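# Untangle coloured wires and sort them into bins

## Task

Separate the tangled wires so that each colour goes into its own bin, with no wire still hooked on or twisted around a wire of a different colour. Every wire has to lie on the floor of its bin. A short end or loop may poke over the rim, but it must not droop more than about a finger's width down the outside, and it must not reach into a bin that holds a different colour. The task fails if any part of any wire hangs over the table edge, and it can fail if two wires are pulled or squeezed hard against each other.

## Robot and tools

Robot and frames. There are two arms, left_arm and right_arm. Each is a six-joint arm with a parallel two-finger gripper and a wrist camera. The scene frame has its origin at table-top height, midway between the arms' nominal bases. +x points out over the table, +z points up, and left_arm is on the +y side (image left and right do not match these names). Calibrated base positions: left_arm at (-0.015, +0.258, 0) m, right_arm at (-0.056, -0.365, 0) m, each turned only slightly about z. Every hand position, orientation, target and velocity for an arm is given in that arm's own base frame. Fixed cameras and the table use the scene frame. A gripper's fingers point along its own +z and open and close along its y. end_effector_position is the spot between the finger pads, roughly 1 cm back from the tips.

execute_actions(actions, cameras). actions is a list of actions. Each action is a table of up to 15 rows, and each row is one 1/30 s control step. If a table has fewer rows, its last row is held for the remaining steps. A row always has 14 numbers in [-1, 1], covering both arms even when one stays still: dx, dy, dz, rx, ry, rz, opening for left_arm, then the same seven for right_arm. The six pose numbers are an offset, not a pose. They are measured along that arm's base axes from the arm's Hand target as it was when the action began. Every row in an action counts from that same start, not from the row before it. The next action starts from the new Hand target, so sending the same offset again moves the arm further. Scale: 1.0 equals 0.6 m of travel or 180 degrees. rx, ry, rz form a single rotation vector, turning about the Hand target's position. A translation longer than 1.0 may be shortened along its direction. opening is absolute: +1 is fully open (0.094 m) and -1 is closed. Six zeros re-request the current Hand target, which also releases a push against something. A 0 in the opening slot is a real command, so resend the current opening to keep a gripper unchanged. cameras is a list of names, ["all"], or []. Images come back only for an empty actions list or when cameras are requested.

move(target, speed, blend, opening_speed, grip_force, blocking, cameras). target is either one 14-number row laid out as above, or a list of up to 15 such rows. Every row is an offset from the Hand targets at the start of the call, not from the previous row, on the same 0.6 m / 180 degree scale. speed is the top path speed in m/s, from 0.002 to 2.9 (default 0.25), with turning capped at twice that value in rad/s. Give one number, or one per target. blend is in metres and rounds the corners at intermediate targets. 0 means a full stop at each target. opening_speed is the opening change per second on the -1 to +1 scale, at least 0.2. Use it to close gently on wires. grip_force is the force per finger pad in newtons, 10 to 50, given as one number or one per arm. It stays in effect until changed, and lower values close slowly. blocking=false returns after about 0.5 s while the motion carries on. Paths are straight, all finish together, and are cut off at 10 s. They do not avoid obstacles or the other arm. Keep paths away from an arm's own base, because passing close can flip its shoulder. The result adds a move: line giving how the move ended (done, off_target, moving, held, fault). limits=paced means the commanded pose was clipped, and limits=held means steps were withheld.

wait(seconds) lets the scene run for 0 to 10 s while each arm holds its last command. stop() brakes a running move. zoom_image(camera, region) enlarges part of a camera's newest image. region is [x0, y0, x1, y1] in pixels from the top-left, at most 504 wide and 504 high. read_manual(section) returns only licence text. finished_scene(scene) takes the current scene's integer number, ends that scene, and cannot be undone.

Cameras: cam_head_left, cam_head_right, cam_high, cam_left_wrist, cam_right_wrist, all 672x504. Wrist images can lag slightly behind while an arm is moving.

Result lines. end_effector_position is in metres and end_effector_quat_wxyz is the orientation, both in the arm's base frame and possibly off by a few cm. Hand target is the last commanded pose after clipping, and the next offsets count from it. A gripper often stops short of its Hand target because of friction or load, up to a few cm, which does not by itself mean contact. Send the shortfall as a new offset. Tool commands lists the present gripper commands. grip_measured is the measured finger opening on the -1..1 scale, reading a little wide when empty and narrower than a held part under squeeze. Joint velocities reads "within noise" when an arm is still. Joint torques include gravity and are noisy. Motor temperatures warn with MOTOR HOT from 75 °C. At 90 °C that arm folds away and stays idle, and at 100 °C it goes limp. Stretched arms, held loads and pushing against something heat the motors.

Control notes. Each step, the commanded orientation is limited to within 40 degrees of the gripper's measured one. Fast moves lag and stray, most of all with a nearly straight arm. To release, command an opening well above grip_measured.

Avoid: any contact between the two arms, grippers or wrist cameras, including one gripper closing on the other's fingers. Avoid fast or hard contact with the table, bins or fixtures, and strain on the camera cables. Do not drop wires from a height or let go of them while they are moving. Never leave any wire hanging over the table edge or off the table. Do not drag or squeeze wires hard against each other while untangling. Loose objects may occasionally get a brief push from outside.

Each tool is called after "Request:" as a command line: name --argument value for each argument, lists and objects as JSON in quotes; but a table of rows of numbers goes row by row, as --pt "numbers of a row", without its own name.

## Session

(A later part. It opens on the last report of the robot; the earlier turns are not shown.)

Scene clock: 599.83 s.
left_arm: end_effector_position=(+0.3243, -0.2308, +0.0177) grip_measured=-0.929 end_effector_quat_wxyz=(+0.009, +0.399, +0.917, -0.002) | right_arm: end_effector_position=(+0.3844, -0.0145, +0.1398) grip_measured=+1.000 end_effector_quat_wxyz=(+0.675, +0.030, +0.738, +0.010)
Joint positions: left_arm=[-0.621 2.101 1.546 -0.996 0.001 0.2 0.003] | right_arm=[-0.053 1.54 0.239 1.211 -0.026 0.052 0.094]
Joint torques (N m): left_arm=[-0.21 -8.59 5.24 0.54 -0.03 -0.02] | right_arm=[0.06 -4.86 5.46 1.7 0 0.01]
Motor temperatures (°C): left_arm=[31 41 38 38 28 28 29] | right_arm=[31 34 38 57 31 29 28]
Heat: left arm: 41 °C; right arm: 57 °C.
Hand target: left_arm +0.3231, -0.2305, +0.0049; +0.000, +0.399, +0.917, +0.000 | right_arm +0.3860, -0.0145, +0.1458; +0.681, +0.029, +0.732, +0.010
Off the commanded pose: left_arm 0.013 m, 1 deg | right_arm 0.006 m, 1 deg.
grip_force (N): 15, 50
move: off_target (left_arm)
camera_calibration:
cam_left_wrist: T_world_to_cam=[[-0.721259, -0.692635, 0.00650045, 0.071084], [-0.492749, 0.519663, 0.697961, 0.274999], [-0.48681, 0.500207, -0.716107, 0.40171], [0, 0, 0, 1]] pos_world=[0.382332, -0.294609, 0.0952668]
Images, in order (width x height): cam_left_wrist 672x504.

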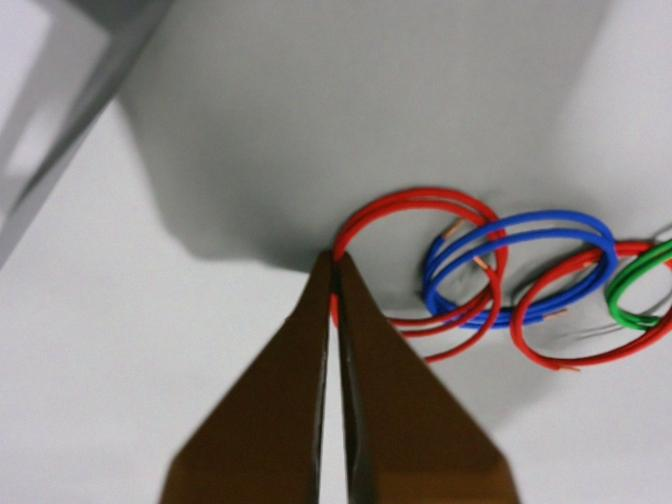

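Request:
move --target '[0.0, 0.0, 0.0, 0, 0, 0, -0.5, 0, 0, 0, 0, 0, 0, 1.0]' --speed 0.05 --opening_speed 0.5 --cameras '["cam_left_wrist"]'

Scene clock: 603.70 s.
left_arm: end_effector_position=(+0.3246, -0.2310, +0.0177) grip_measured=-0.503 end_effector_quat_wxyz=(+0.010, +0.399, +0.917, -0.003) | right_arm: end_effector_position=(+0.3844, -0.0145, +0.1398) grip_measured=+1.000 end_effector_quat_wxyz=(+0.675, +0.030, +0.738, +0.010)
Joint positions: left_arm=[-0.621 2.101 1.546 -0.994 0.001 0.2 0.023] | right_arm=[-0.053 1.54 0.239 1.211 -0.026 0.052 0.094]
Joint torques (N m): left_arm=[-0.2 -8.62 5.26 0.53 -0.03 -0.02] | right_arm=[0.02 -5.11 5.34 1.71 0.05 -0.02]
Motor temperatures (°C): left_arm=[31 41 38 38 28 28 29] | right_arm=[31 34 38 57 31 29 28]
Heat: left arm: 41 °C; right arm: 57 °C.
Hand target: left_arm +0.3231, -0.2305, +0.0049; +0.000, +0.399, +0.917, +0.000 | right_arm +0.3860, -0.0145, +0.1458; +0.681, +0.029, +0.732, +0.010
Off the commanded pose: left_arm 0.013 m, 1 deg | right_arm 0.006 m, 1 deg.
grip_force (N): 15, 50
move: off_target (left_arm)
camera_calibration:
cam_left_wrist: T_world_to_cam=[[-0.721228, -0.69267, 0.00622004, 0.0711636], [-0.493679, 0.520291, 0.696834, 0.275734], [-0.485912, 0.499506, -0.717205, 0.401481], [0, 0, 0, 1]] pos_world=[0.382534, -0.294711, 0.0953609]
Images, in order (width x height): cam_left_wrist 672x504.

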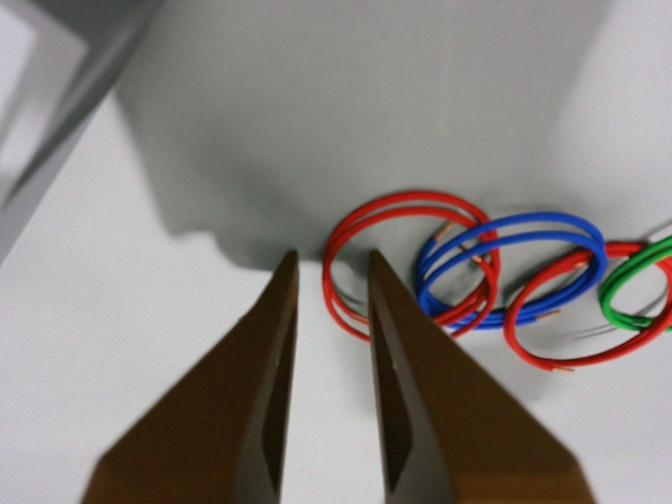

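Request:
zoom_image --camera "cam_left_wrist" --region '[310, 170, 510, 360]'

Scaled by 2.520 from the camera's 672x504 image, which has a finer 960x720 frame.

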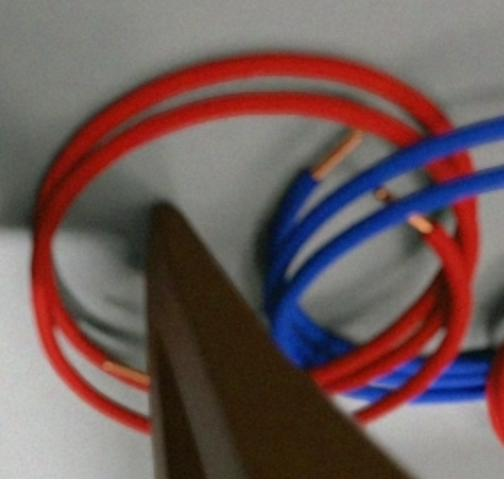

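Request:
move --pt "0 0 0 0 0 0 -1.0 0 0 0 0 0 0 1.0" --pt "0 0 0.01 0 0 0 -1.0 0 0 0 0 0 0 1.0" --pt "0.0112 -0.0322 0.01 0 0 -0.25 -1.0 0 0 0 0 0 0 1.0" --speed '[0.05, 0.05, 0.12]' --grip_force '[15, 50]' --opening_speed 0.5 --cameras '["cam_left_wrist"]'

Scene clock: 653.07 s.
left_arm: end_effector_position=(+0.3287, -0.2450, +0.0181) grip_measured=-0.931 end_effector_quat_wxyz=(+0.006, +0.715, +0.699, +0.002) | right_arm: end_effector_position=(+0.3844, -0.0145, +0.1398) grip_measured=+1.000 end_effector_quat_wxyz=(+0.675, +0.030, +0.738, +0.010)
Joint positions: left_arm=[-0.644 2.151 1.626 -1.033 -0.002 0.948 0.003] | right_arm=[-0.053 1.54 0.239 1.211 -0.026 0.052 0.094]
Joint torques (N m): left_arm=[-0.65 -8.66 8.05 0.29 0 0.06] | right_arm=[-0.05 -5.08 5.31 1.71 0.02 0]
Motor temperatures (°C): left_arm=[31 40 38 37 28 28 29] | right_arm=[31 34 38 57 31 29 28]
Heat: left arm: 40 °C; right arm: 57 °C.
Hand target: left_arm +0.3297, -0.2498, +0.0109; +0.000, +0.719, +0.695, +0.000 | right_arm +0.3860, -0.0145, +0.1458; +0.681, +0.029, +0.732, +0.010
Off the commanded pose: left_arm 0.009 m, 1 deg | right_arm 0.006 m, 1 deg.
grip_force (N): 15, 50
move: done
camera_calibration:
cam_left_wrist: T_world_to_cam=[[-0.999978, 0.0060399, -0.0028186, 0.327393], [0.00227598, 0.706895, 0.707315, 0.167278], [0.00626457, 0.707293, -0.706893, 0.299732], [0, 0, 0, 1]] pos_world=[0.325127, -0.332224, 0.0944833]
Images, in order (width x height): cam_left_wrist 672x504.

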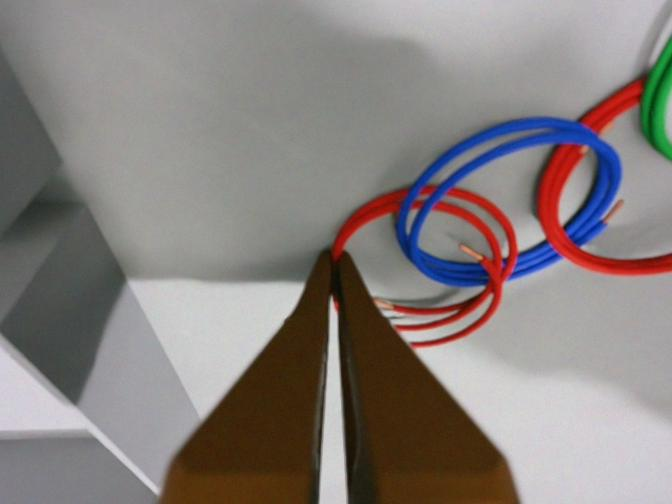

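Request:
zoom_image --camera "cam_left_wrist" --region '[310, 160, 560, 360]'

Scaled by 2.016 from the camera's 672x504 image, which has a finer 960x720 frame.

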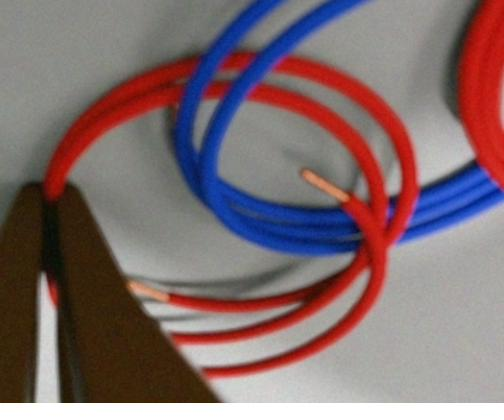

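Request:
move --pt "0 0 0 0 0 0 -0.5 0 0 0 0 0 0 1.0" --pt "0 0 0.075 0 0 0 -0.5 0 0 0 0 0 0 1.0" --pt "-0.0717 -0.0117 0.075 0 0 0.25 -0.6 0 0 0 0 0 0 1.0" --speed '[0.05, 0.08, 0.15]' --opening_speed 0.5 --cameras '["cam_left_wrist"]'

Scene clock: 680.00 s.
left_arm: end_effector_position=(+0.2850, -0.2519, +0.0403) grip_measured=-0.597 end_effector_quat_wxyz=(-0.026, +0.399, +0.917, +0.010) | right_arm: end_effector_position=(+0.3844, -0.0145, +0.1398) grip_measured=+1.000 end_effector_quat_wxyz=(+0.675, +0.030, +0.738, +0.010)
Joint positions: left_arm=[-0.728 2.081 1.607 -1.151 -0.002 0.093 0.019] | right_arm=[-0.053 1.54 0.239 1.211 -0.026 0.052 0.094]
Joint torques (N m): left_arm=[-0.54 -14.41 5.23 0.33 0 -0.06] | right_arm=[0.05 -5.03 5.34 1.73 0.02 0]
Motor temperatures (°C): left_arm=[31 41 39 37 28 28 29] | right_arm=[31 34 38 57 31 29 28]
Heat: left arm: 41 °C; right arm: 57 °C.
Hand target: left_arm +0.2867, -0.2568, +0.0558; +0.000, +0.399, +0.917, +0.000 | right_arm +0.3860, -0.0145, +0.1458; +0.681, +0.029, +0.732, +0.010
Off the commanded pose: left_arm 0.017 m, 3 deg | right_arm 0.006 m, 1 deg.
grip_force (N): 15, 50
move: off_target (left_arm); target 3's new opening was sent with left_arm's hand 0.017 m and 3 deg from that target
camera_calibration:
cam_left_wrist: T_world_to_cam=[[-0.7205, -0.693364, 0.0112117, 0.0274579], [-0.453281, 0.483133, 0.749079, 0.228322], [-0.524801, 0.534629, -0.662386, 0.426584], [0, 0, 0, 1]] pos_world=[0.347149, -0.319336, 0.111225]
Images, in order (width x height): cam_left_wrist 672x504.

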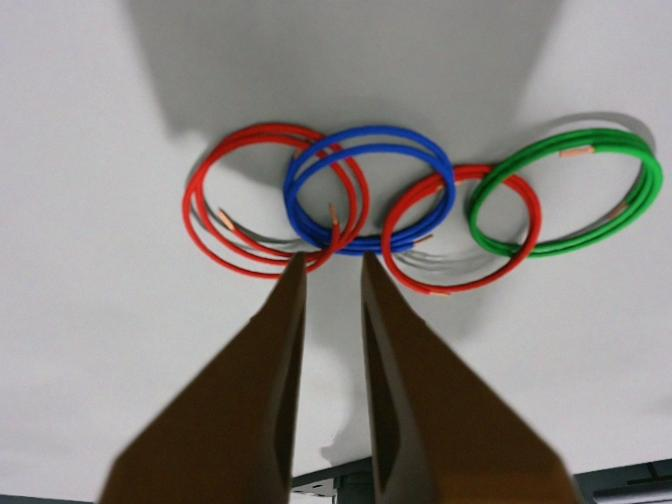

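Request:
zoom_image --camera "cam_left_wrist" --region '[170, 110, 390, 290]'

Request:
zoom_image --camera "cam_left_wrist" --region '[270, 120, 470, 300]'

Scaled by 2.291 from the camera's 672x504 image, which has a finer 960x720 frame.

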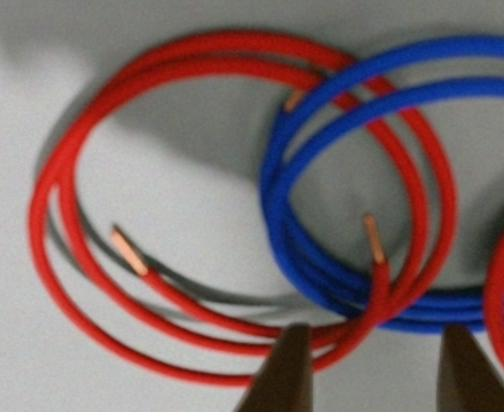

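Scaled by 2.520 from the camera's 672x504 image, which has a finer 960x720 frame.

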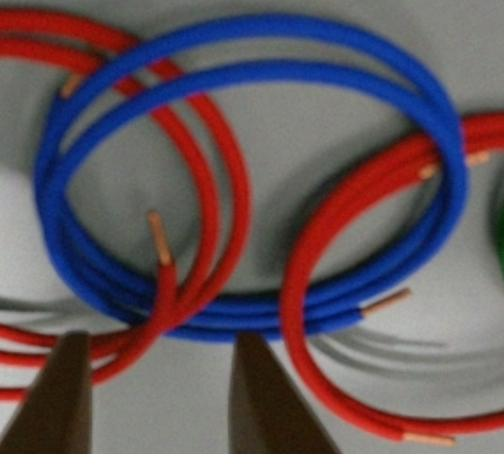

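Request:
move --target '[-0.0078, 0.0068, -0.0613, 0, 0, 0, -0.787, 0, 0, 0, 0, 0, 0, 1.0]' --speed 0.08 --cameras '["cam_left_wrist"]'

Scene clock: 714.57 s.
left_arm: end_effector_position=(+0.2810, -0.2452, +0.0187) grip_measured=-0.784 end_effector_quat_wxyz=(-0.016, +0.398, +0.917, +0.013) | right_arm: end_effector_position=(+0.3844, -0.0145, +0.1398) grip_measured=+1.000 end_effector_quat_wxyz=(+0.675, +0.030, +0.738, +0.010)
Joint positions: left_arm=[-0.728 2.062 1.49 -1.038 -0.015 0.092 0.01] | right_arm=[-0.053 1.54 0.239 1.211 -0.026 0.052 0.094]
Joint torques (N m): left_arm=[-0.57 -11.37 4.22 0.71 0.11 -0.04] | right_arm=[-0.02 -4.93 5.41 1.68 0.01 0.02]
Motor temperatures (°C): left_arm=[31 49 37 36 28 28 29] | right_arm=[30 34 37 57 31 29 28]
Heat: left arm: 49 °C; right arm: 57 °C.
Hand target: left_arm +0.2820, -0.2527, +0.0191; +0.000, +0.399, +0.917, +0.000 | right_arm +0.3860, -0.0145, +0.1458; +0.681, +0.029, +0.732, +0.010
Off the commanded pose: left_arm 0.008 m, 2 deg | right_arm 0.006 m, 1 deg.
grip_force (N): 15, 50
move: done
camera_calibration:
cam_left_wrist: T_world_to_cam=[[-0.719926, -0.694045, -0.002862, 0.0293278], [-0.468628, 0.483053, 0.739626, 0.243929], [-0.511951, 0.533817, -0.673012, 0.403068], [0, 0, 0, 1]] pos_world=[0.341777, -0.31264, 0.0909375]
Images, in order (width x height): cam_left_wrist 672x504.

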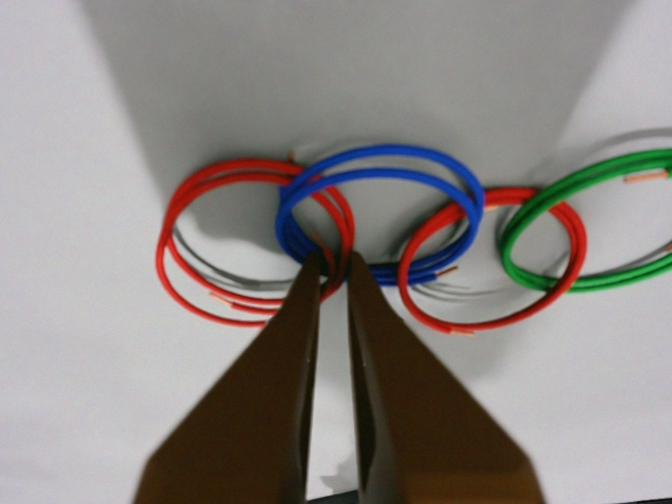

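Request:
zoom_image --camera "cam_left_wrist" --region '[250, 140, 450, 300]'

Scaled by 2.520 from the camera's 672x504 image, which has a finer 960x720 frame.

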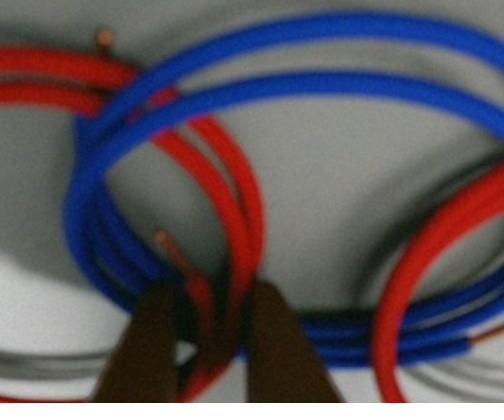

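Request:
move --target '[0.0, 0.0, 0.035, 0, 0, 0, -0.787, 0, 0, 0, 0, 0, 0, 1.0]' --speed 0.08 --cameras '["cam_left_wrist"]'

Scene clock: 727.67 s.
left_arm: end_effector_position=(+0.2773, -0.2429, +0.0200) grip_measured=-0.784 end_effector_quat_wxyz=(-0.025, +0.398, +0.917, +0.014) | right_arm: end_effector_position=(+0.3844, -0.0145, +0.1398) grip_measured=+1.000 end_effector_quat_wxyz=(+0.675, +0.030, +0.738, +0.010)
Joint positions: left_arm=[-0.728 2.061 1.492 -1.059 -0.011 0.092 0.01] | right_arm=[-0.053 1.54 0.239 1.211 -0.026 0.052 0.094]
Joint torques (N m): left_arm=[-0.55 -13.39 7.95 0.08 0.06 -0.04] | right_arm=[-0.14 -5.07 5.56 1.71 0.01 0]
Motor temperatures (°C): left_arm=[31 46 37 36 28 28 29] | right_arm=[30 34 37 57 31 29 28]
Heat: left arm: 46 °C; right arm: 57 °C.
Hand target: left_arm +0.2821, -0.2527, +0.0402; +0.000, +0.399, +0.917, +0.000 | right_arm +0.3860, -0.0145, +0.1458; +0.681, +0.029, +0.732, +0.010
Off the commanded pose: left_arm 0.023 m, 3 deg | right_arm 0.006 m, 1 deg.
grip_force (N): 15, 50
move: off_target (left_arm)
camera_calibration:
cam_left_wrist: T_world_to_cam=[[-0.719803, -0.694174, 0.00258461, 0.0281227], [-0.457294, 0.476971, 0.750587, 0.235285], [-0.522271, 0.539092, -0.660767, 0.404805], [0, 0, 0, 1]] pos_world=[0.339255, -0.31093, 0.0908077]
Images, in order (width x height): cam_left_wrist 672x504.

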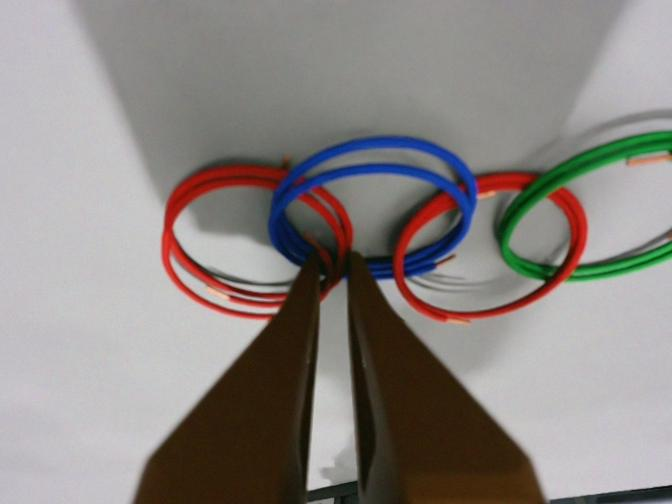

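Request:
move --target '[0.0, 0.0, 0.04, 0, 0, 0, -0.787, 0, 0, 0, 0, 0, 0, 1.0]' --speed 0.08 --cameras '["cam_left_wrist"]'

Scene clock: 735.23 s.
left_arm: end_effector_position=(+0.2780, -0.2437, +0.0436) grip_measured=-0.784 end_effector_quat_wxyz=(-0.027, +0.398, +0.917, +0.014) | right_arm: end_effector_position=(+0.3844, -0.0145, +0.1398) grip_measured=+1.000 end_effector_quat_wxyz=(+0.675, +0.030, +0.738, +0.010)
Joint positions: left_arm=[-0.728 2.042 1.561 -1.15 -0.011 0.092 0.01] | right_arm=[-0.053 1.54 0.239 1.211 -0.026 0.052 0.094]
Joint torques (N m): left_arm=[-0.53 -13.49 7.91 0.12 0.07 -0.03] | right_arm=[0.01 -4.94 5.31 1.7 0 -0.02]
Motor temperatures (°C): left_arm=[31 46 38 36 28 28 29] | right_arm=[30 34 37 57 31 29 28]
Heat: left arm: 46 °C; right arm: 57 °C.
Hand target: left_arm +0.2821, -0.2527, +0.0641; +0.000, +0.399, +0.917, +0.000 | right_arm +0.3860, -0.0145, +0.1458; +0.681, +0.029, +0.732, +0.010
Off the commanded pose: left_arm 0.023 m, 4 deg | right_arm 0.006 m, 1 deg.
grip_force (N): 15, 50
move: off_target (left_arm)
camera_calibration:
cam_left_wrist: T_world_to_cam=[[-0.719772, -0.694203, 0.00324513, 0.0280593], [-0.455197, 0.475481, 0.752804, 0.217221], [-0.524142, 0.54037, -0.658237, 0.421788], [0, 0, 0, 1]] pos_world=[0.340151, -0.311727, 0.114021]
Images, in order (width x height): cam_left_wrist 672x504.

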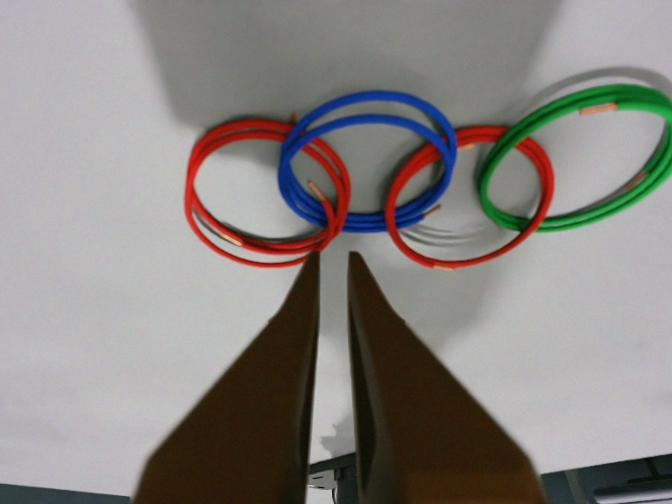

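Request:
zoom_image --camera "cam_left_wrist" --region '[260, 90, 460, 270]'

Scaled by 2.520 from the camera's 672x504 image, which has a finer 960x720 frame.

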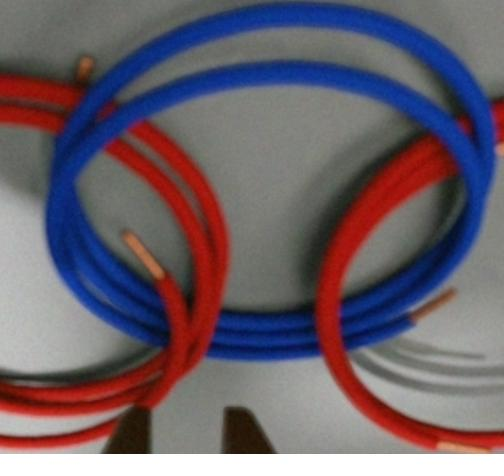

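Request:
move --target '[0.0082, 0.0012, -0.0568, 0, 0, 0.161, -0.82, 0, 0, 0, 0, 0, 0, 1.0]' --speed 0.1 --cameras '["cam_left_wrist"]'

Scene clock: 773.20 s.
left_arm: end_effector_position=(+0.2864, -0.2525, +0.0336) grip_measured=-0.817 end_effector_quat_wxyz=(+0.001, +0.162, +0.987, +0.002) | right_arm: end_effector_position=(+0.3844, -0.0145, +0.1398) grip_measured=+1.000 end_effector_quat_wxyz=(+0.675, +0.030, +0.738, +0.010)
Joint positions: left_arm=[-0.728 2.042 1.522 -1.052 -0.005 -0.402 0.009] | right_arm=[-0.053 1.54 0.239 1.211 -0.026 0.052 0.094]
Joint torques (N m): left_arm=[0.24 -9.95 5.22 0.44 0.02 -0.05] | right_arm=[0.01 -5.08 5.35 1.7 -0.01 0.02]
Motor temperatures (°C): left_arm=[31 50 37 35 28 28 29] | right_arm=[30 34 37 57 31 29 28]
Heat: left arm: 50 °C; right arm: 57 °C.
Hand target: left_arm +0.2869, -0.2520, +0.0300; +0.000, +0.157, +0.988, +0.000 | right_arm +0.3860, -0.0145, +0.1458; +0.681, +0.029, +0.732, +0.010
Off the commanded pose: left_arm 0.004 m, 1 deg | right_arm 0.006 m, 1 deg.
grip_force (N): 15, 50
move: done
camera_calibration:
cam_left_wrist: T_world_to_cam=[[-0.305314, -0.952242, 0.00435467, -0.155996], [-0.66872, 0.21766, 0.710941, 0.230292], [-0.677936, 0.214148, -0.703238, 0.387586], [0, 0, 0, 1]] pos_world=[0.369132, -0.281673, 0.10952]
Images, in order (width x height): cam_left_wrist 672x504.

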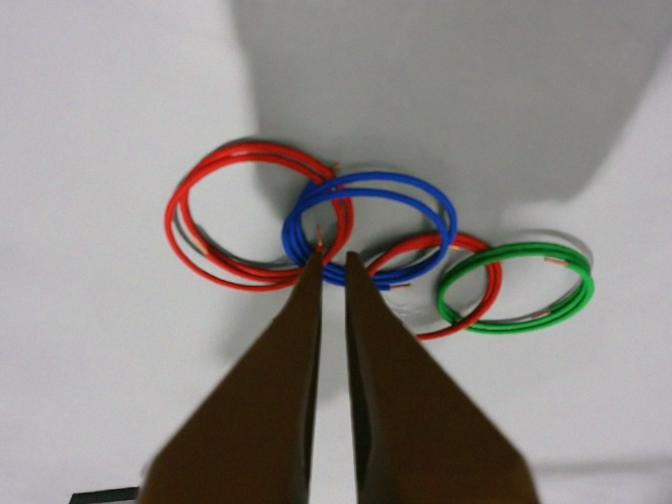

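Request:
zoom_image --camera "cam_left_wrist" --region '[250, 150, 450, 310]'

Scaled by 2.520 from the camera's 672x504 image, which has a finer 960x720 frame.

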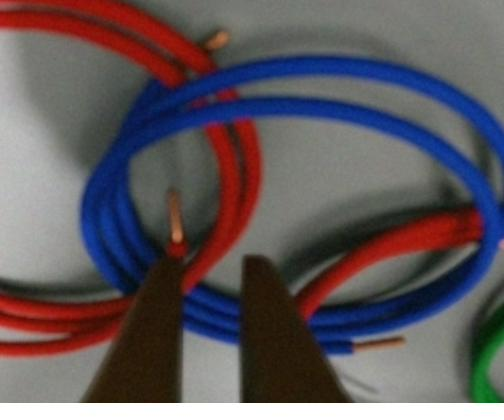

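Request:
move --target '[0.0008, 0.003, -0.019, 0, 0, 0, -0.85, 0, 0, 0, 0, 0, 0, 1.0]' --speed 0.05 --cameras '["cam_left_wrist"]'

Scene clock: 787.77 s.
left_arm: end_effector_position=(+0.2870, -0.2517, +0.0256) grip_measured=-0.847 end_effector_quat_wxyz=(+0.005, +0.161, +0.987, +0.000) | right_arm: end_effector_position=(+0.3844, -0.0145, +0.1398) grip_measured=+1.000 end_effector_quat_wxyz=(+0.675, +0.030, +0.738, +0.010)
Joint positions: left_arm=[-0.725 2.042 1.489 -1.01 -0.005 -0.402 0.007] | right_arm=[-0.053 1.54 0.239 1.211 -0.026 0.052 0.094]
Joint torques (N m): left_arm=[0.39 -9.16 5.2 0.48 0.01 -0.02] | right_arm=[0.05 -5 5.46 1.71 0.03 -0.02]
Motor temperatures (°C): left_arm=[31 49 37 35 28 28 29] | right_arm=[30 34 37 57 31 29 28]
Heat: left arm: 49 °C; right arm: 57 °C.
Hand target: left_arm +0.2874, -0.2502, +0.0186; +0.000, +0.157, +0.988, +0.000 | right_arm +0.3860, -0.0145, +0.1458; +0.681, +0.029, +0.732, +0.010
Off the commanded pose: left_arm 0.007 m, 1 deg | right_arm 0.006 m, 1 deg.
grip_force (N): 15, 50
move: done
camera_calibration:
cam_left_wrist: T_world_to_cam=[[-0.302448, -0.953132, 0.00807145, -0.156114], [-0.674239, 0.21992, 0.705008, 0.238435], [-0.673741, 0.207786, -0.709153, 0.379526], [0, 0, 0, 1]] pos_world=[0.369248, -0.280094, 0.102303]
Images, in order (width x height): cam_left_wrist 672x504.

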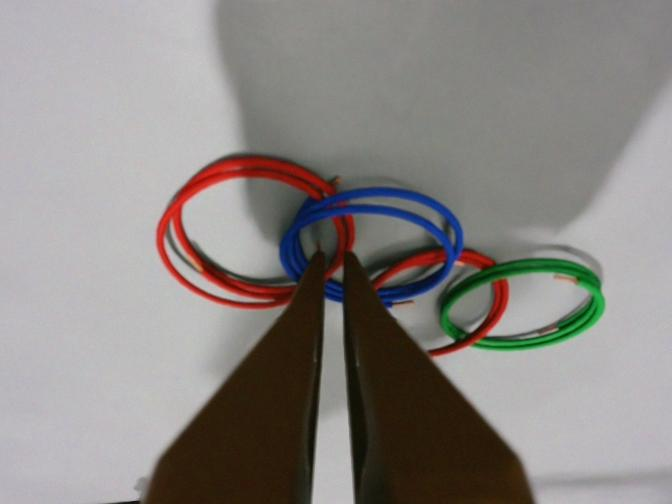

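Request:
zoom_image --camera "cam_left_wrist" --region '[260, 170, 420, 310]'

Scaled by 3.150 from the camera's 672x504 image, which has a finer 960x720 frame.

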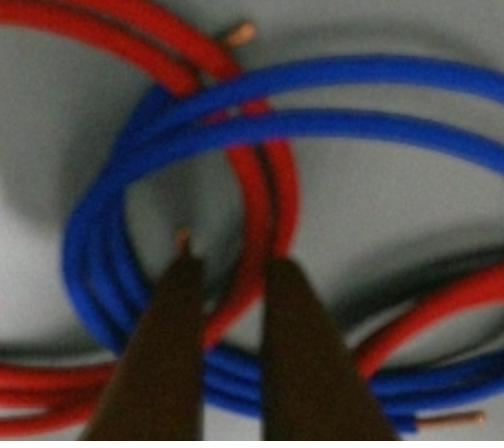

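Request:
move --pt "0.0025 0.008 0.003 0 0 0 -0.85 0 0 0 0 0 0 1.0" --pt "0.0025 0.008 -0.0085 0 0 0 -0.85 0 0 0 0 0 0 1.0" --speed 0.05 --cameras '["cam_left_wrist"]'

Scene clock: 815.13 s.
left_arm: end_effector_position=(+0.2882, -0.2467, +0.0203) grip_measured=-0.847 end_effector_quat_wxyz=(+0.004, +0.158, +0.987, +0.000) | right_arm: end_effector_position=(+0.3844, -0.0145, +0.1398) grip_measured=+1.000 end_effector_quat_wxyz=(+0.675, +0.030, +0.738, +0.010)
Joint positions: left_arm=[-0.713 2.042 1.467 -0.99 -0.004 -0.395 0.007] | right_arm=[-0.053 1.54 0.239 1.211 -0.026 0.052 0.094]
Joint torques (N m): left_arm=[0.4 -9.16 5.18 0.49 0.01 0.03] | right_arm=[0.02 -5.08 5.48 1.7 -0.02 -0.02]
Motor temperatures (°C): left_arm=[31 47 37 35 28 28 29] | right_arm=[30 33 37 57 31 29 28]
Heat: left arm: 47 °C; right arm: 57 °C.
Hand target: left_arm +0.2889, -0.2454, +0.0135; +0.000, +0.157, +0.988, +0.000 | right_arm +0.3860, -0.0145, +0.1458; +0.681, +0.029, +0.732, +0.010
Off the commanded pose: left_arm 0.007 m, 0 deg | right_arm 0.006 m, 1 deg.
grip_force (N): 15, 50
move: done
camera_calibration:
cam_left_wrist: T_world_to_cam=[[-0.296985, -0.954851, 0.00776533, -0.152955], [-0.673925, 0.215357, 0.706715, 0.240605], [-0.67648, 0.204651, -0.707455, 0.375517], [0, 0, 0, 1]] pos_world=[0.370754, -0.274715, 0.0968103]
Images, in order (width x height): cam_left_wrist 672x504.

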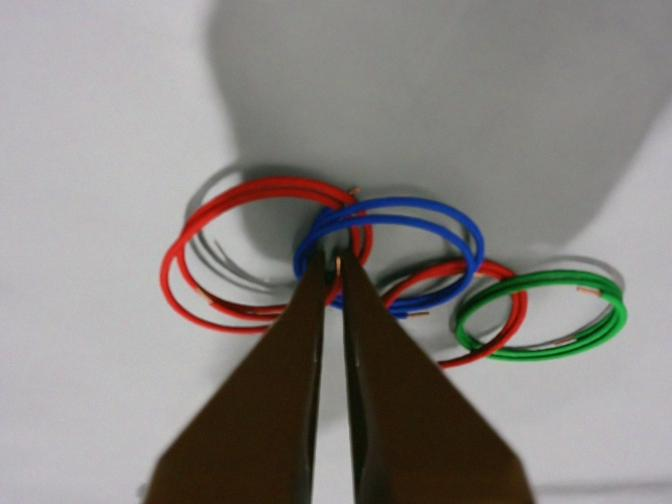

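Request:
zoom_image --camera "cam_left_wrist" --region '[270, 180, 410, 320]'

Scaled by 3.600 from the camera's 672x504 image, which has a finer 960x720 frame.

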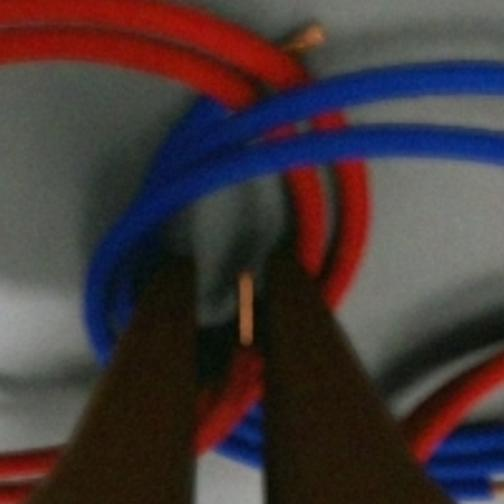

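Request:
move --target '[0, 0, 0, 0, 0, 0, -1.0, 0, 0, 0, 0, 0, 0, 1.0]' --speed 0.05 --grip_force '[20, 50]' --opening_speed 0.5 --cameras '["cam_left_wrist"]'

Scene clock: 822.60 s.
left_arm: end_effector_position=(+0.2887, -0.2474, +0.0204) grip_measured=-0.940 end_effector_quat_wxyz=(+0.005, +0.158, +0.987, -0.001) | right_arm: end_effector_position=(+0.3844, -0.0145, +0.1398) grip_measured=+1.000 end_effector_quat_wxyz=(+0.675, +0.030, +0.738, +0.010)
Joint positions: left_arm=[-0.713 2.042 1.467 -0.986 -0.003 -0.395 0.003] | right_arm=[-0.053 1.54 0.239 1.211 -0.026 0.052 0.094]
Joint torques (N m): left_arm=[0.38 -9.16 5.18 0.47 0.01 0.03] | right_arm=[-0.12 -5.03 5.34 1.7 -0.03 0.01]
Motor temperatures (°C): left_arm=[31 47 37 34 28 28 29] | right_arm=[30 33 37 57 31 29 28]
Heat: left arm: 47 °C; right arm: 57 °C.
Hand target: left_arm +0.2889, -0.2454, +0.0135; +0.000, +0.157, +0.988, +0.000 | right_arm +0.3860, -0.0145, +0.1458; +0.681, +0.029, +0.732, +0.010
Off the commanded pose: left_arm 0.007 m, 1 deg | right_arm 0.006 m, 1 deg.
grip_force (N): 20, 50
move: done
camera_calibration:
cam_left_wrist: T_world_to_cam=[[-0.297031, -0.954813, 0.0101899, -0.153528], [-0.67523, 0.217578, 0.704786, 0.242058], [-0.675157, 0.202463, -0.709346, 0.375195], [0, 0, 0, 1]] pos_world=[0.371157, -0.27522, 0.0971083]
Images, in order (width x height): cam_left_wrist 672x504.

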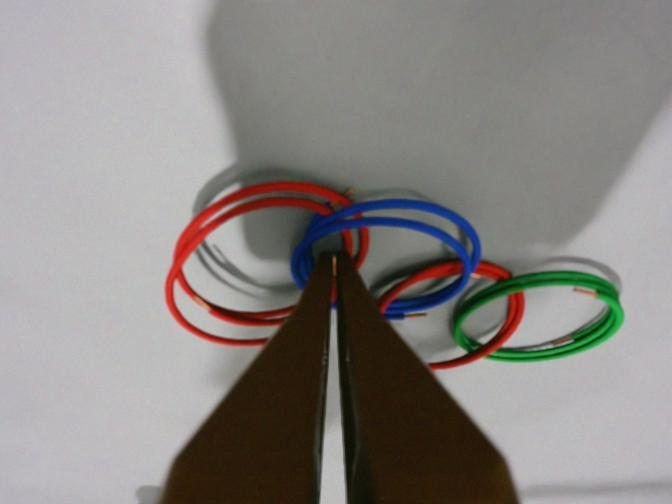

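Request:
zoom_image --camera "cam_left_wrist" --region '[270, 180, 410, 320]'

Scaled by 3.600 from the camera's 672x504 image, which has a finer 960x720 frame.

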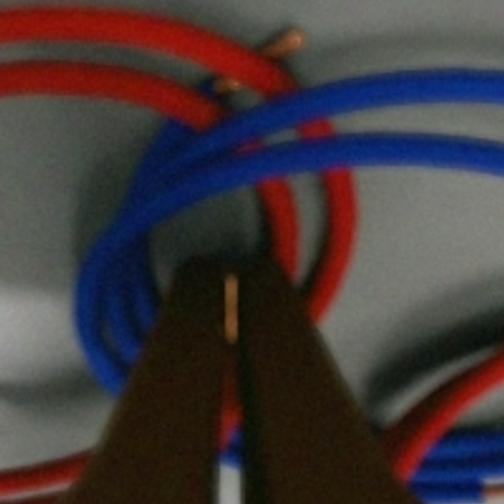

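Request:
move --target '[0, 0, 0.06, 0, 0, 0, -1.0, 0, 0, 0, 0, 0, 0, 1.0]' --speed 0.04 --cameras '["cam_left_wrist"]'

Scene clock: 835.17 s.
left_arm: end_effector_position=(+0.2815, -0.2412, +0.0336) grip_measured=-0.941 end_effector_quat_wxyz=(-0.018, +0.158, +0.987, +0.013) | right_arm: end_effector_position=(+0.3844, -0.0145, +0.1398) grip_measured=+1.000 end_effector_quat_wxyz=(+0.675, +0.030, +0.738, +0.010)
Joint positions: left_arm=[-0.713 2.042 1.521 -1.095 -0.003 -0.395 0.003] | right_arm=[-0.053 1.54 0.239 1.211 -0.026 0.052 0.094]
Joint torques (N m): left_arm=[0.42 -12.34 8.03 0.12 0 0.04] | right_arm=[0.06 -5.04 5.37 1.72 0.01 -0.01]
Motor temperatures (°C): left_arm=[31 46 37 34 28 28 29] | right_arm=[30 33 37 57 31 29 28]
Heat: left arm: 46 °C; right arm: 57 °C.
Hand target: left_arm +0.2889, -0.2454, +0.0495; +0.000, +0.157, +0.988, +0.000 | right_arm +0.3860, -0.0145, +0.1458; +0.681, +0.029, +0.732, +0.010
Off the commanded pose: left_arm 0.018 m, 3 deg | right_arm 0.006 m, 1 deg.
grip_force (N): 20, 50
move: off_target (left_arm)
camera_calibration:
cam_left_wrist: T_world_to_cam=[[-0.297454, -0.954666, -0.0115652, -0.148961], [-0.645301, 0.192105, 0.739379, 0.210773], [-0.703639, 0.227394, -0.67319, 0.391237], [0, 0, 0, 1]] pos_world=[0.366993, -0.271664, 0.105812]
Images, in order (width x height): cam_left_wrist 672x504.

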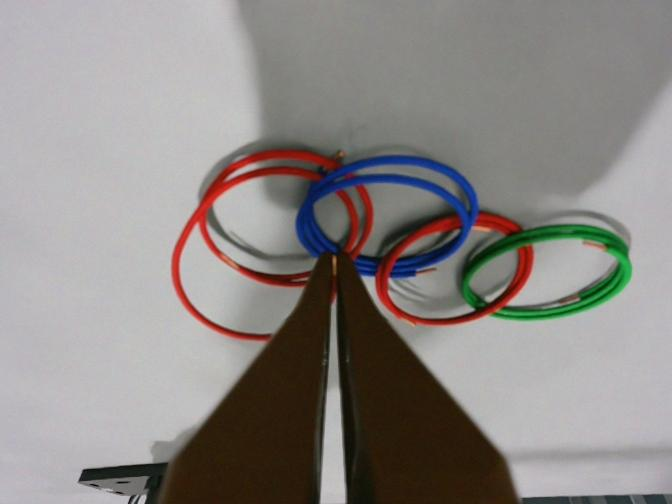

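Request:
move --pt "0 0 0.05 0 0 0 -1.0 0 0 0 0 0 0 1.0" --pt "0.03 0.10 0.05 0 0 0.2 -1.0 0 0 0 0 0 0 1.0" --speed '[0.05, 0.1]' --blend '[0.01, 0]' --cameras '["cam_left_wrist", "cam_head_left", "cam_head_right"]'

Scene clock: 904.90 s.
left_arm: end_effector_position=(+0.3044, -0.1866, +0.0665) grip_measured=-0.941 end_effector_quat_wxyz=(-0.018, -0.149, +0.989, +0.014) | right_arm: end_effector_position=(+0.3844, -0.0145, +0.1398) grip_measured=+1.000 end_effector_quat_wxyz=(+0.675, +0.030, +0.738, +0.010)
Joint positions: left_arm=[-0.552 1.961 1.538 -1.192 0.001 -0.851 0.003] | right_arm=[-0.053 1.54 0.239 1.211 -0.026 0.052 0.094]
Joint torques (N m): left_arm=[0.38 -13.12 5.23 0.29 -0.04 -0.08] | right_arm=[-0.17 -5.14 5.48 1.74 -0.01 0]
Motor temperatures (°C): left_arm=[31 50 37 33 28 28 29] | right_arm=[30 33 36 57 31 29 28]
Heat: left arm: 50 °C; right arm: 57 °C.
Hand target: left_arm +0.3069, -0.1854, +0.0796; +0.000, -0.156, +0.988, +0.000 | right_arm +0.3860, -0.0145, +0.1458; +0.681, +0.029, +0.732, +0.010
Off the commanded pose: left_arm 0.013 m, 3 deg | right_arm 0.006 m, 1 deg.
grip_force (N): 20, 50
move: off_target (left_arm)
camera_calibration:
cam_left_wrist: T_world_to_cam=[[0.309476, -0.950599, -0.0241967, -0.272747], [-0.641946, -0.227628, 0.732182, 0.1119], [-0.701519, -0.211059, -0.680679, 0.335214], [0, 0, 0, 1]] pos_world=[0.391402, -0.163051, 0.139643]
Images, in order (width x height): cam_head_left 672x504, cam_head_right 672x504, cam_left_wrist 672x504.

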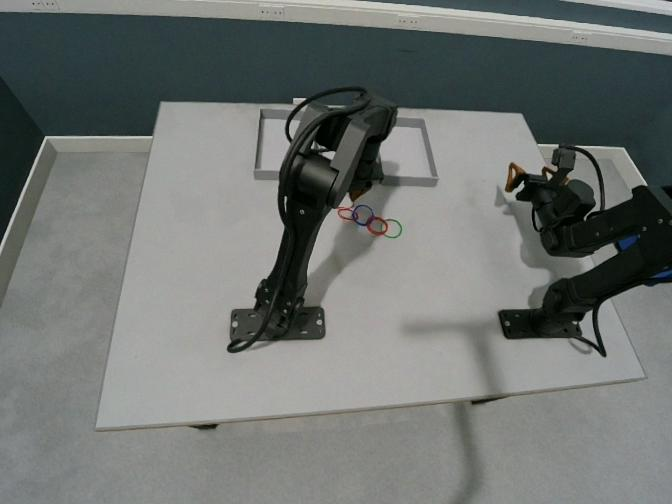

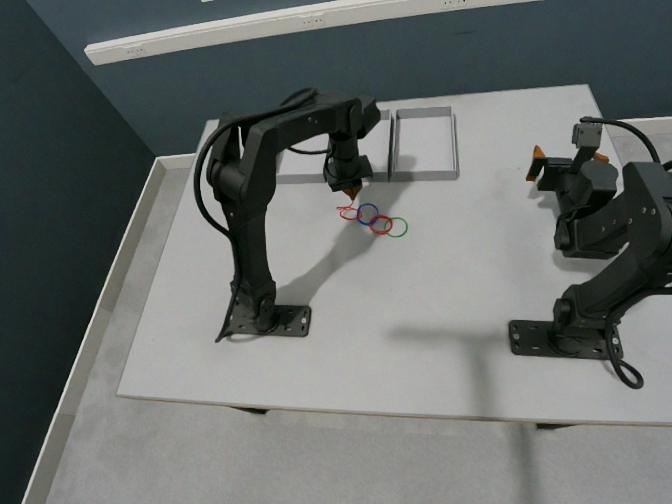

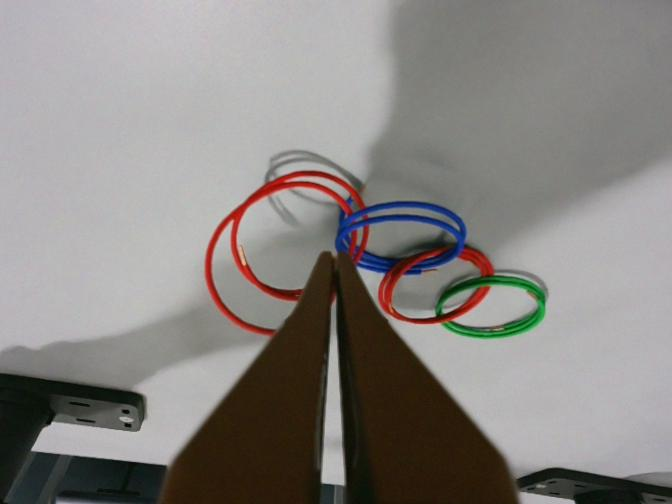

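Request:
zoom_image --camera "cam_left_wrist" --region '[190, 140, 500, 350]'

Request:
zoom_image --camera "cam_left_wrist" --region '[310, 150, 490, 290]'

Scaled by 1.626 from the camera's 672x504 image, which has a finer 960x720 frame.

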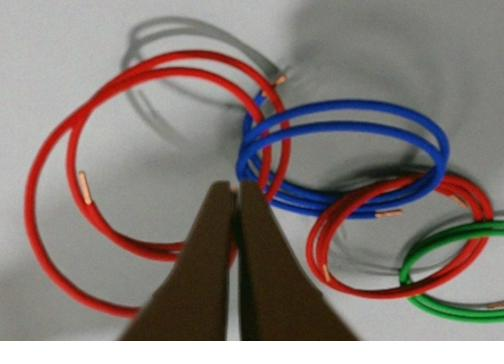

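Scaled by 2.800 from the camera's 672x504 image, which has a finer 960x720 frame.

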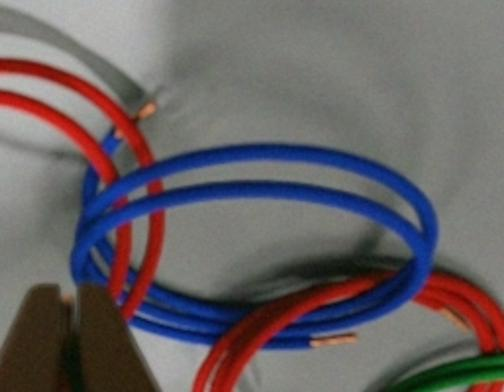

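Request:
move --target '[0.04, 0.15, -0.02, 0, 0, 0.17, -1.0, 0, 0, 0, 0, 0, 0, 1.0]' --speed 0.1 --cameras '["cam_left_wrist", "cam_head_right"]'

Scene clock: 925.30 s.
left_arm: end_effector_position=(+0.3295, -0.0968, +0.0556) grip_measured=-0.941 end_effector_quat_wxyz=(-0.016, -0.406, +0.914, +0.012) | right_arm: end_effector_position=(+0.3844, -0.0145, +0.1398) grip_measured=+1.000 end_effector_quat_wxyz=(+0.675, +0.030, +0.738, +0.010)
Joint positions: left_arm=[-0.287 1.915 1.43 -1.126 0.003 -1.122 0.003] | right_arm=[-0.053 1.54 0.239 1.211 -0.026 0.052 0.094]
Joint torques (N m): left_arm=[0.18 -12.52 5.18 0.25 -0.05 -0.08] | right_arm=[0.05 -5.12 5.44 1.68 0.02 -0.02]
Motor temperatures (°C): left_arm=[31 48 36 33 28 28 29] | right_arm=[30 33 36 57 31 29 28]
Heat: left arm: 48 °C; right arm: 57 °C.
Hand target: left_arm +0.3308, -0.0953, +0.0675; +0.000, -0.411, +0.911, +0.001 | right_arm +0.3860, -0.0145, +0.1458; +0.681, +0.029, +0.732, +0.010
Off the commanded pose: left_arm 0.012 m, 2 deg | right_arm 0.006 m, 1 deg.
grip_force (N): 20, 50
move: off_target (left_arm)
camera_calibration:
cam_left_wrist: T_world_to_cam=[[0.751575, -0.659139, -0.0258861, -0.31287], [-0.439607, -0.529742, 0.72534, 0.0608445], [-0.491813, -0.533768, -0.687904, 0.264335], [0, 0, 0, 1]] pos_world=[0.391897, -0.0328994, 0.129605]
Images, in order (width x height): cam_head_right 672x504, cam_left_wrist 672x504.

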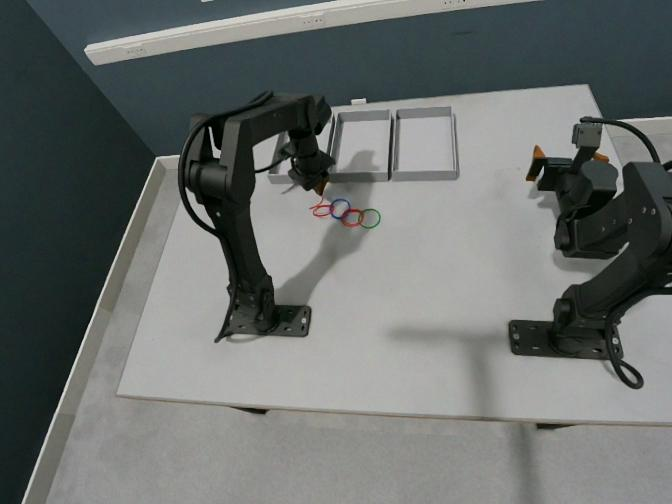

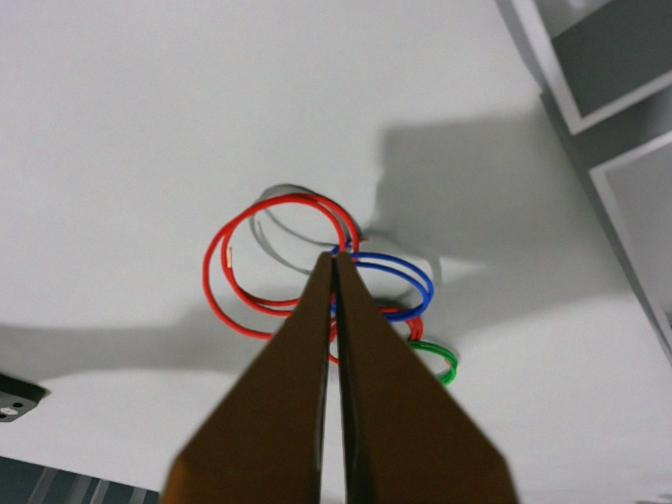

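Request:
move --target '[0, 0, 0, 0, 0, 0, -1.0, -0.1375, 0.622, -0.0263, -0.007, 0.4767, 0.0203, -0.47]' --speed 0.25 --cameras '["cam_right_wrist", "cam_high", "cam_left_wrist"]'

Scene clock: 979.80 s.
left_arm: end_effector_position=(+0.3296, -0.0968, +0.0556) grip_measured=-0.941 end_effector_quat_wxyz=(-0.016, -0.406, +0.914, +0.012) | right_arm: end_effector_position=(+0.3019, +0.3571, +0.1266) grip_measured=-0.467 end_effector_quat_wxyz=(+0.022, -0.006, +0.999, +0.026)
Joint positions: left_arm=[-0.287 1.915 1.43 -1.126 0.003 -1.123 0.003] | right_arm=[0.867 2.371 2.429 -1.56 0 0.855 0.025]
Joint torques (N m): left_arm=[0.17 -12.51 5.15 0.27 -0.06 -0.08] | right_arm=[0.1 -11.22 8.77 0.09 0.07 0.09]
Motor temperatures (°C): left_arm=[31 47 36 33 28 28 30] | right_arm=[30 33 36 56 31 29 28]
Heat: left arm: 47 °C; right arm: 56 °C.
Hand target: left_arm +0.3309, -0.0953, +0.0675; +0.000, -0.411, +0.911, +0.000 | right_arm +0.3035, +0.3588, +0.1300; +0.001, +0.000, +1.000, -0.001
Off the commanded pose: left_arm 0.012 m, 2 deg | right_arm 0.004 m, 4 deg.
joint sent to its limit (right arm) — joint 4 (wrist pitch), lower limit. The joint targets are off in orientation, not in position.
grip_force (N): 20, 50
move: off_target (left_arm, right_arm)
camera_calibration:
cam_left_wrist: T_world_to_cam=[[0.752047, -0.658613, -0.0255847, -0.313013], [-0.439467, -0.529984, 0.725248, 0.0608476], [-0.491218, -0.534177, -0.688012, 0.264158], [0, 0, 0, 1]] pos_world=[0.3919, -0.0327996, 0.129606]
cam_right_wrist: T_world_to_cam=[[0.031511, -0.999331, -0.0185721, 0.346763], [-0.73326, -0.0357403, 0.679009, 0.156745], [-0.679218, -0.00777806, -0.733895, 0.417986], [0, 0, 0, 1]] pos_world=[0.387912, 0.355384, 0.206767]
Images, in order (width x height): cam_high 672x504, cam_left_wrist 672x504, cam_right_wrist 672x504.

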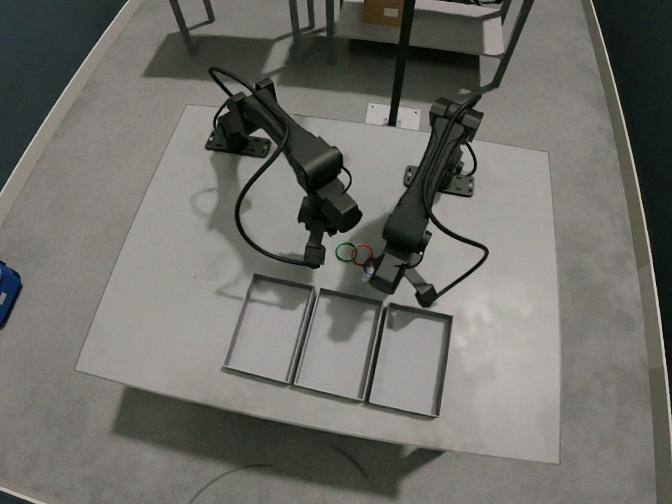

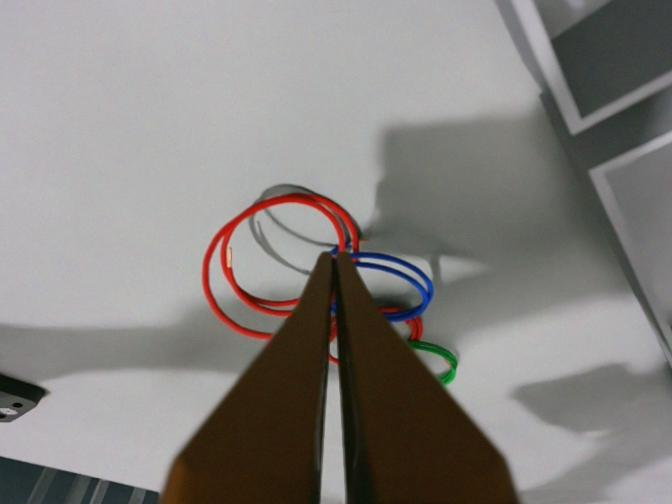

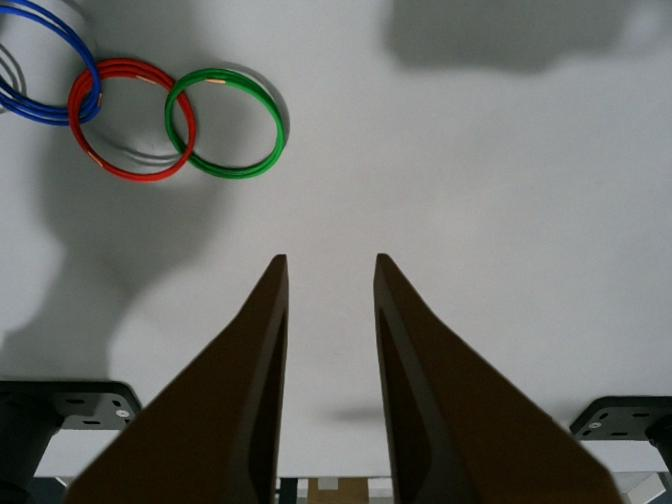

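Request:
move --target '[0, 0, 0, 0, 0, 0, -1.0, -0.0265, 0.0415, -0.125, 0, 0, 0, -0.47]' --speed 0.1 --cameras '["cam_right_wrist"]'

Scene clock: 994.97 s.
left_arm: end_effector_position=(+0.3296, -0.0968, +0.0556) grip_measured=-0.941 end_effector_quat_wxyz=(-0.016, -0.406, +0.914, +0.012) | right_arm: end_effector_position=(+0.2869, +0.3823, +0.0625) grip_measured=-0.467 end_effector_quat_wxyz=(+0.000, -0.005, +1.000, +0.002)
Joint positions: left_arm=[-0.287 1.915 1.43 -1.126 0.003 -1.123 0.003] | right_arm=[0.924 2.472 2.353 -1.448 -0.003 0.913 0.025]
Joint torques (N m): left_arm=[0.2 -12.55 5.14 0.27 -0.06 -0.09] | right_arm=[0.14 -11.84 5.14 0.27 0.07 0.12]
Heat: left arm: 47 °C; right arm: 52 °C.
Hand target: left_arm +0.3309, -0.0953, +0.0675; +0.000, -0.411, +0.911, +0.000 | right_arm +0.2875, +0.3836, +0.0549; +0.001, +0.000, +1.000, -0.001
Off the commanded pose: left_arm 0.012 m, 2 deg | right_arm 0.008 m, 1 deg.
grip_force (N): 20, 50
move: off_target (left_arm)
camera_calibration:
cam_right_wrist: T_world_to_cam=[[0.0310334, -0.999111, 0.0285319, 0.368388], [-0.702285, -0.00148392, 0.711894, 0.166167], [-0.711219, -0.04213, -0.701707, 0.381218], [0, 0, 0, 1]] pos_world=[0.376394, 0.384367, 0.138699]
Images, in order (width x height): cam_right_wrist 672x504.

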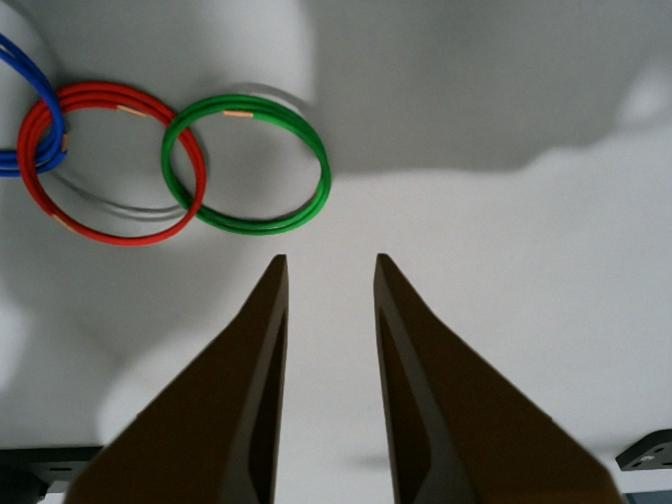

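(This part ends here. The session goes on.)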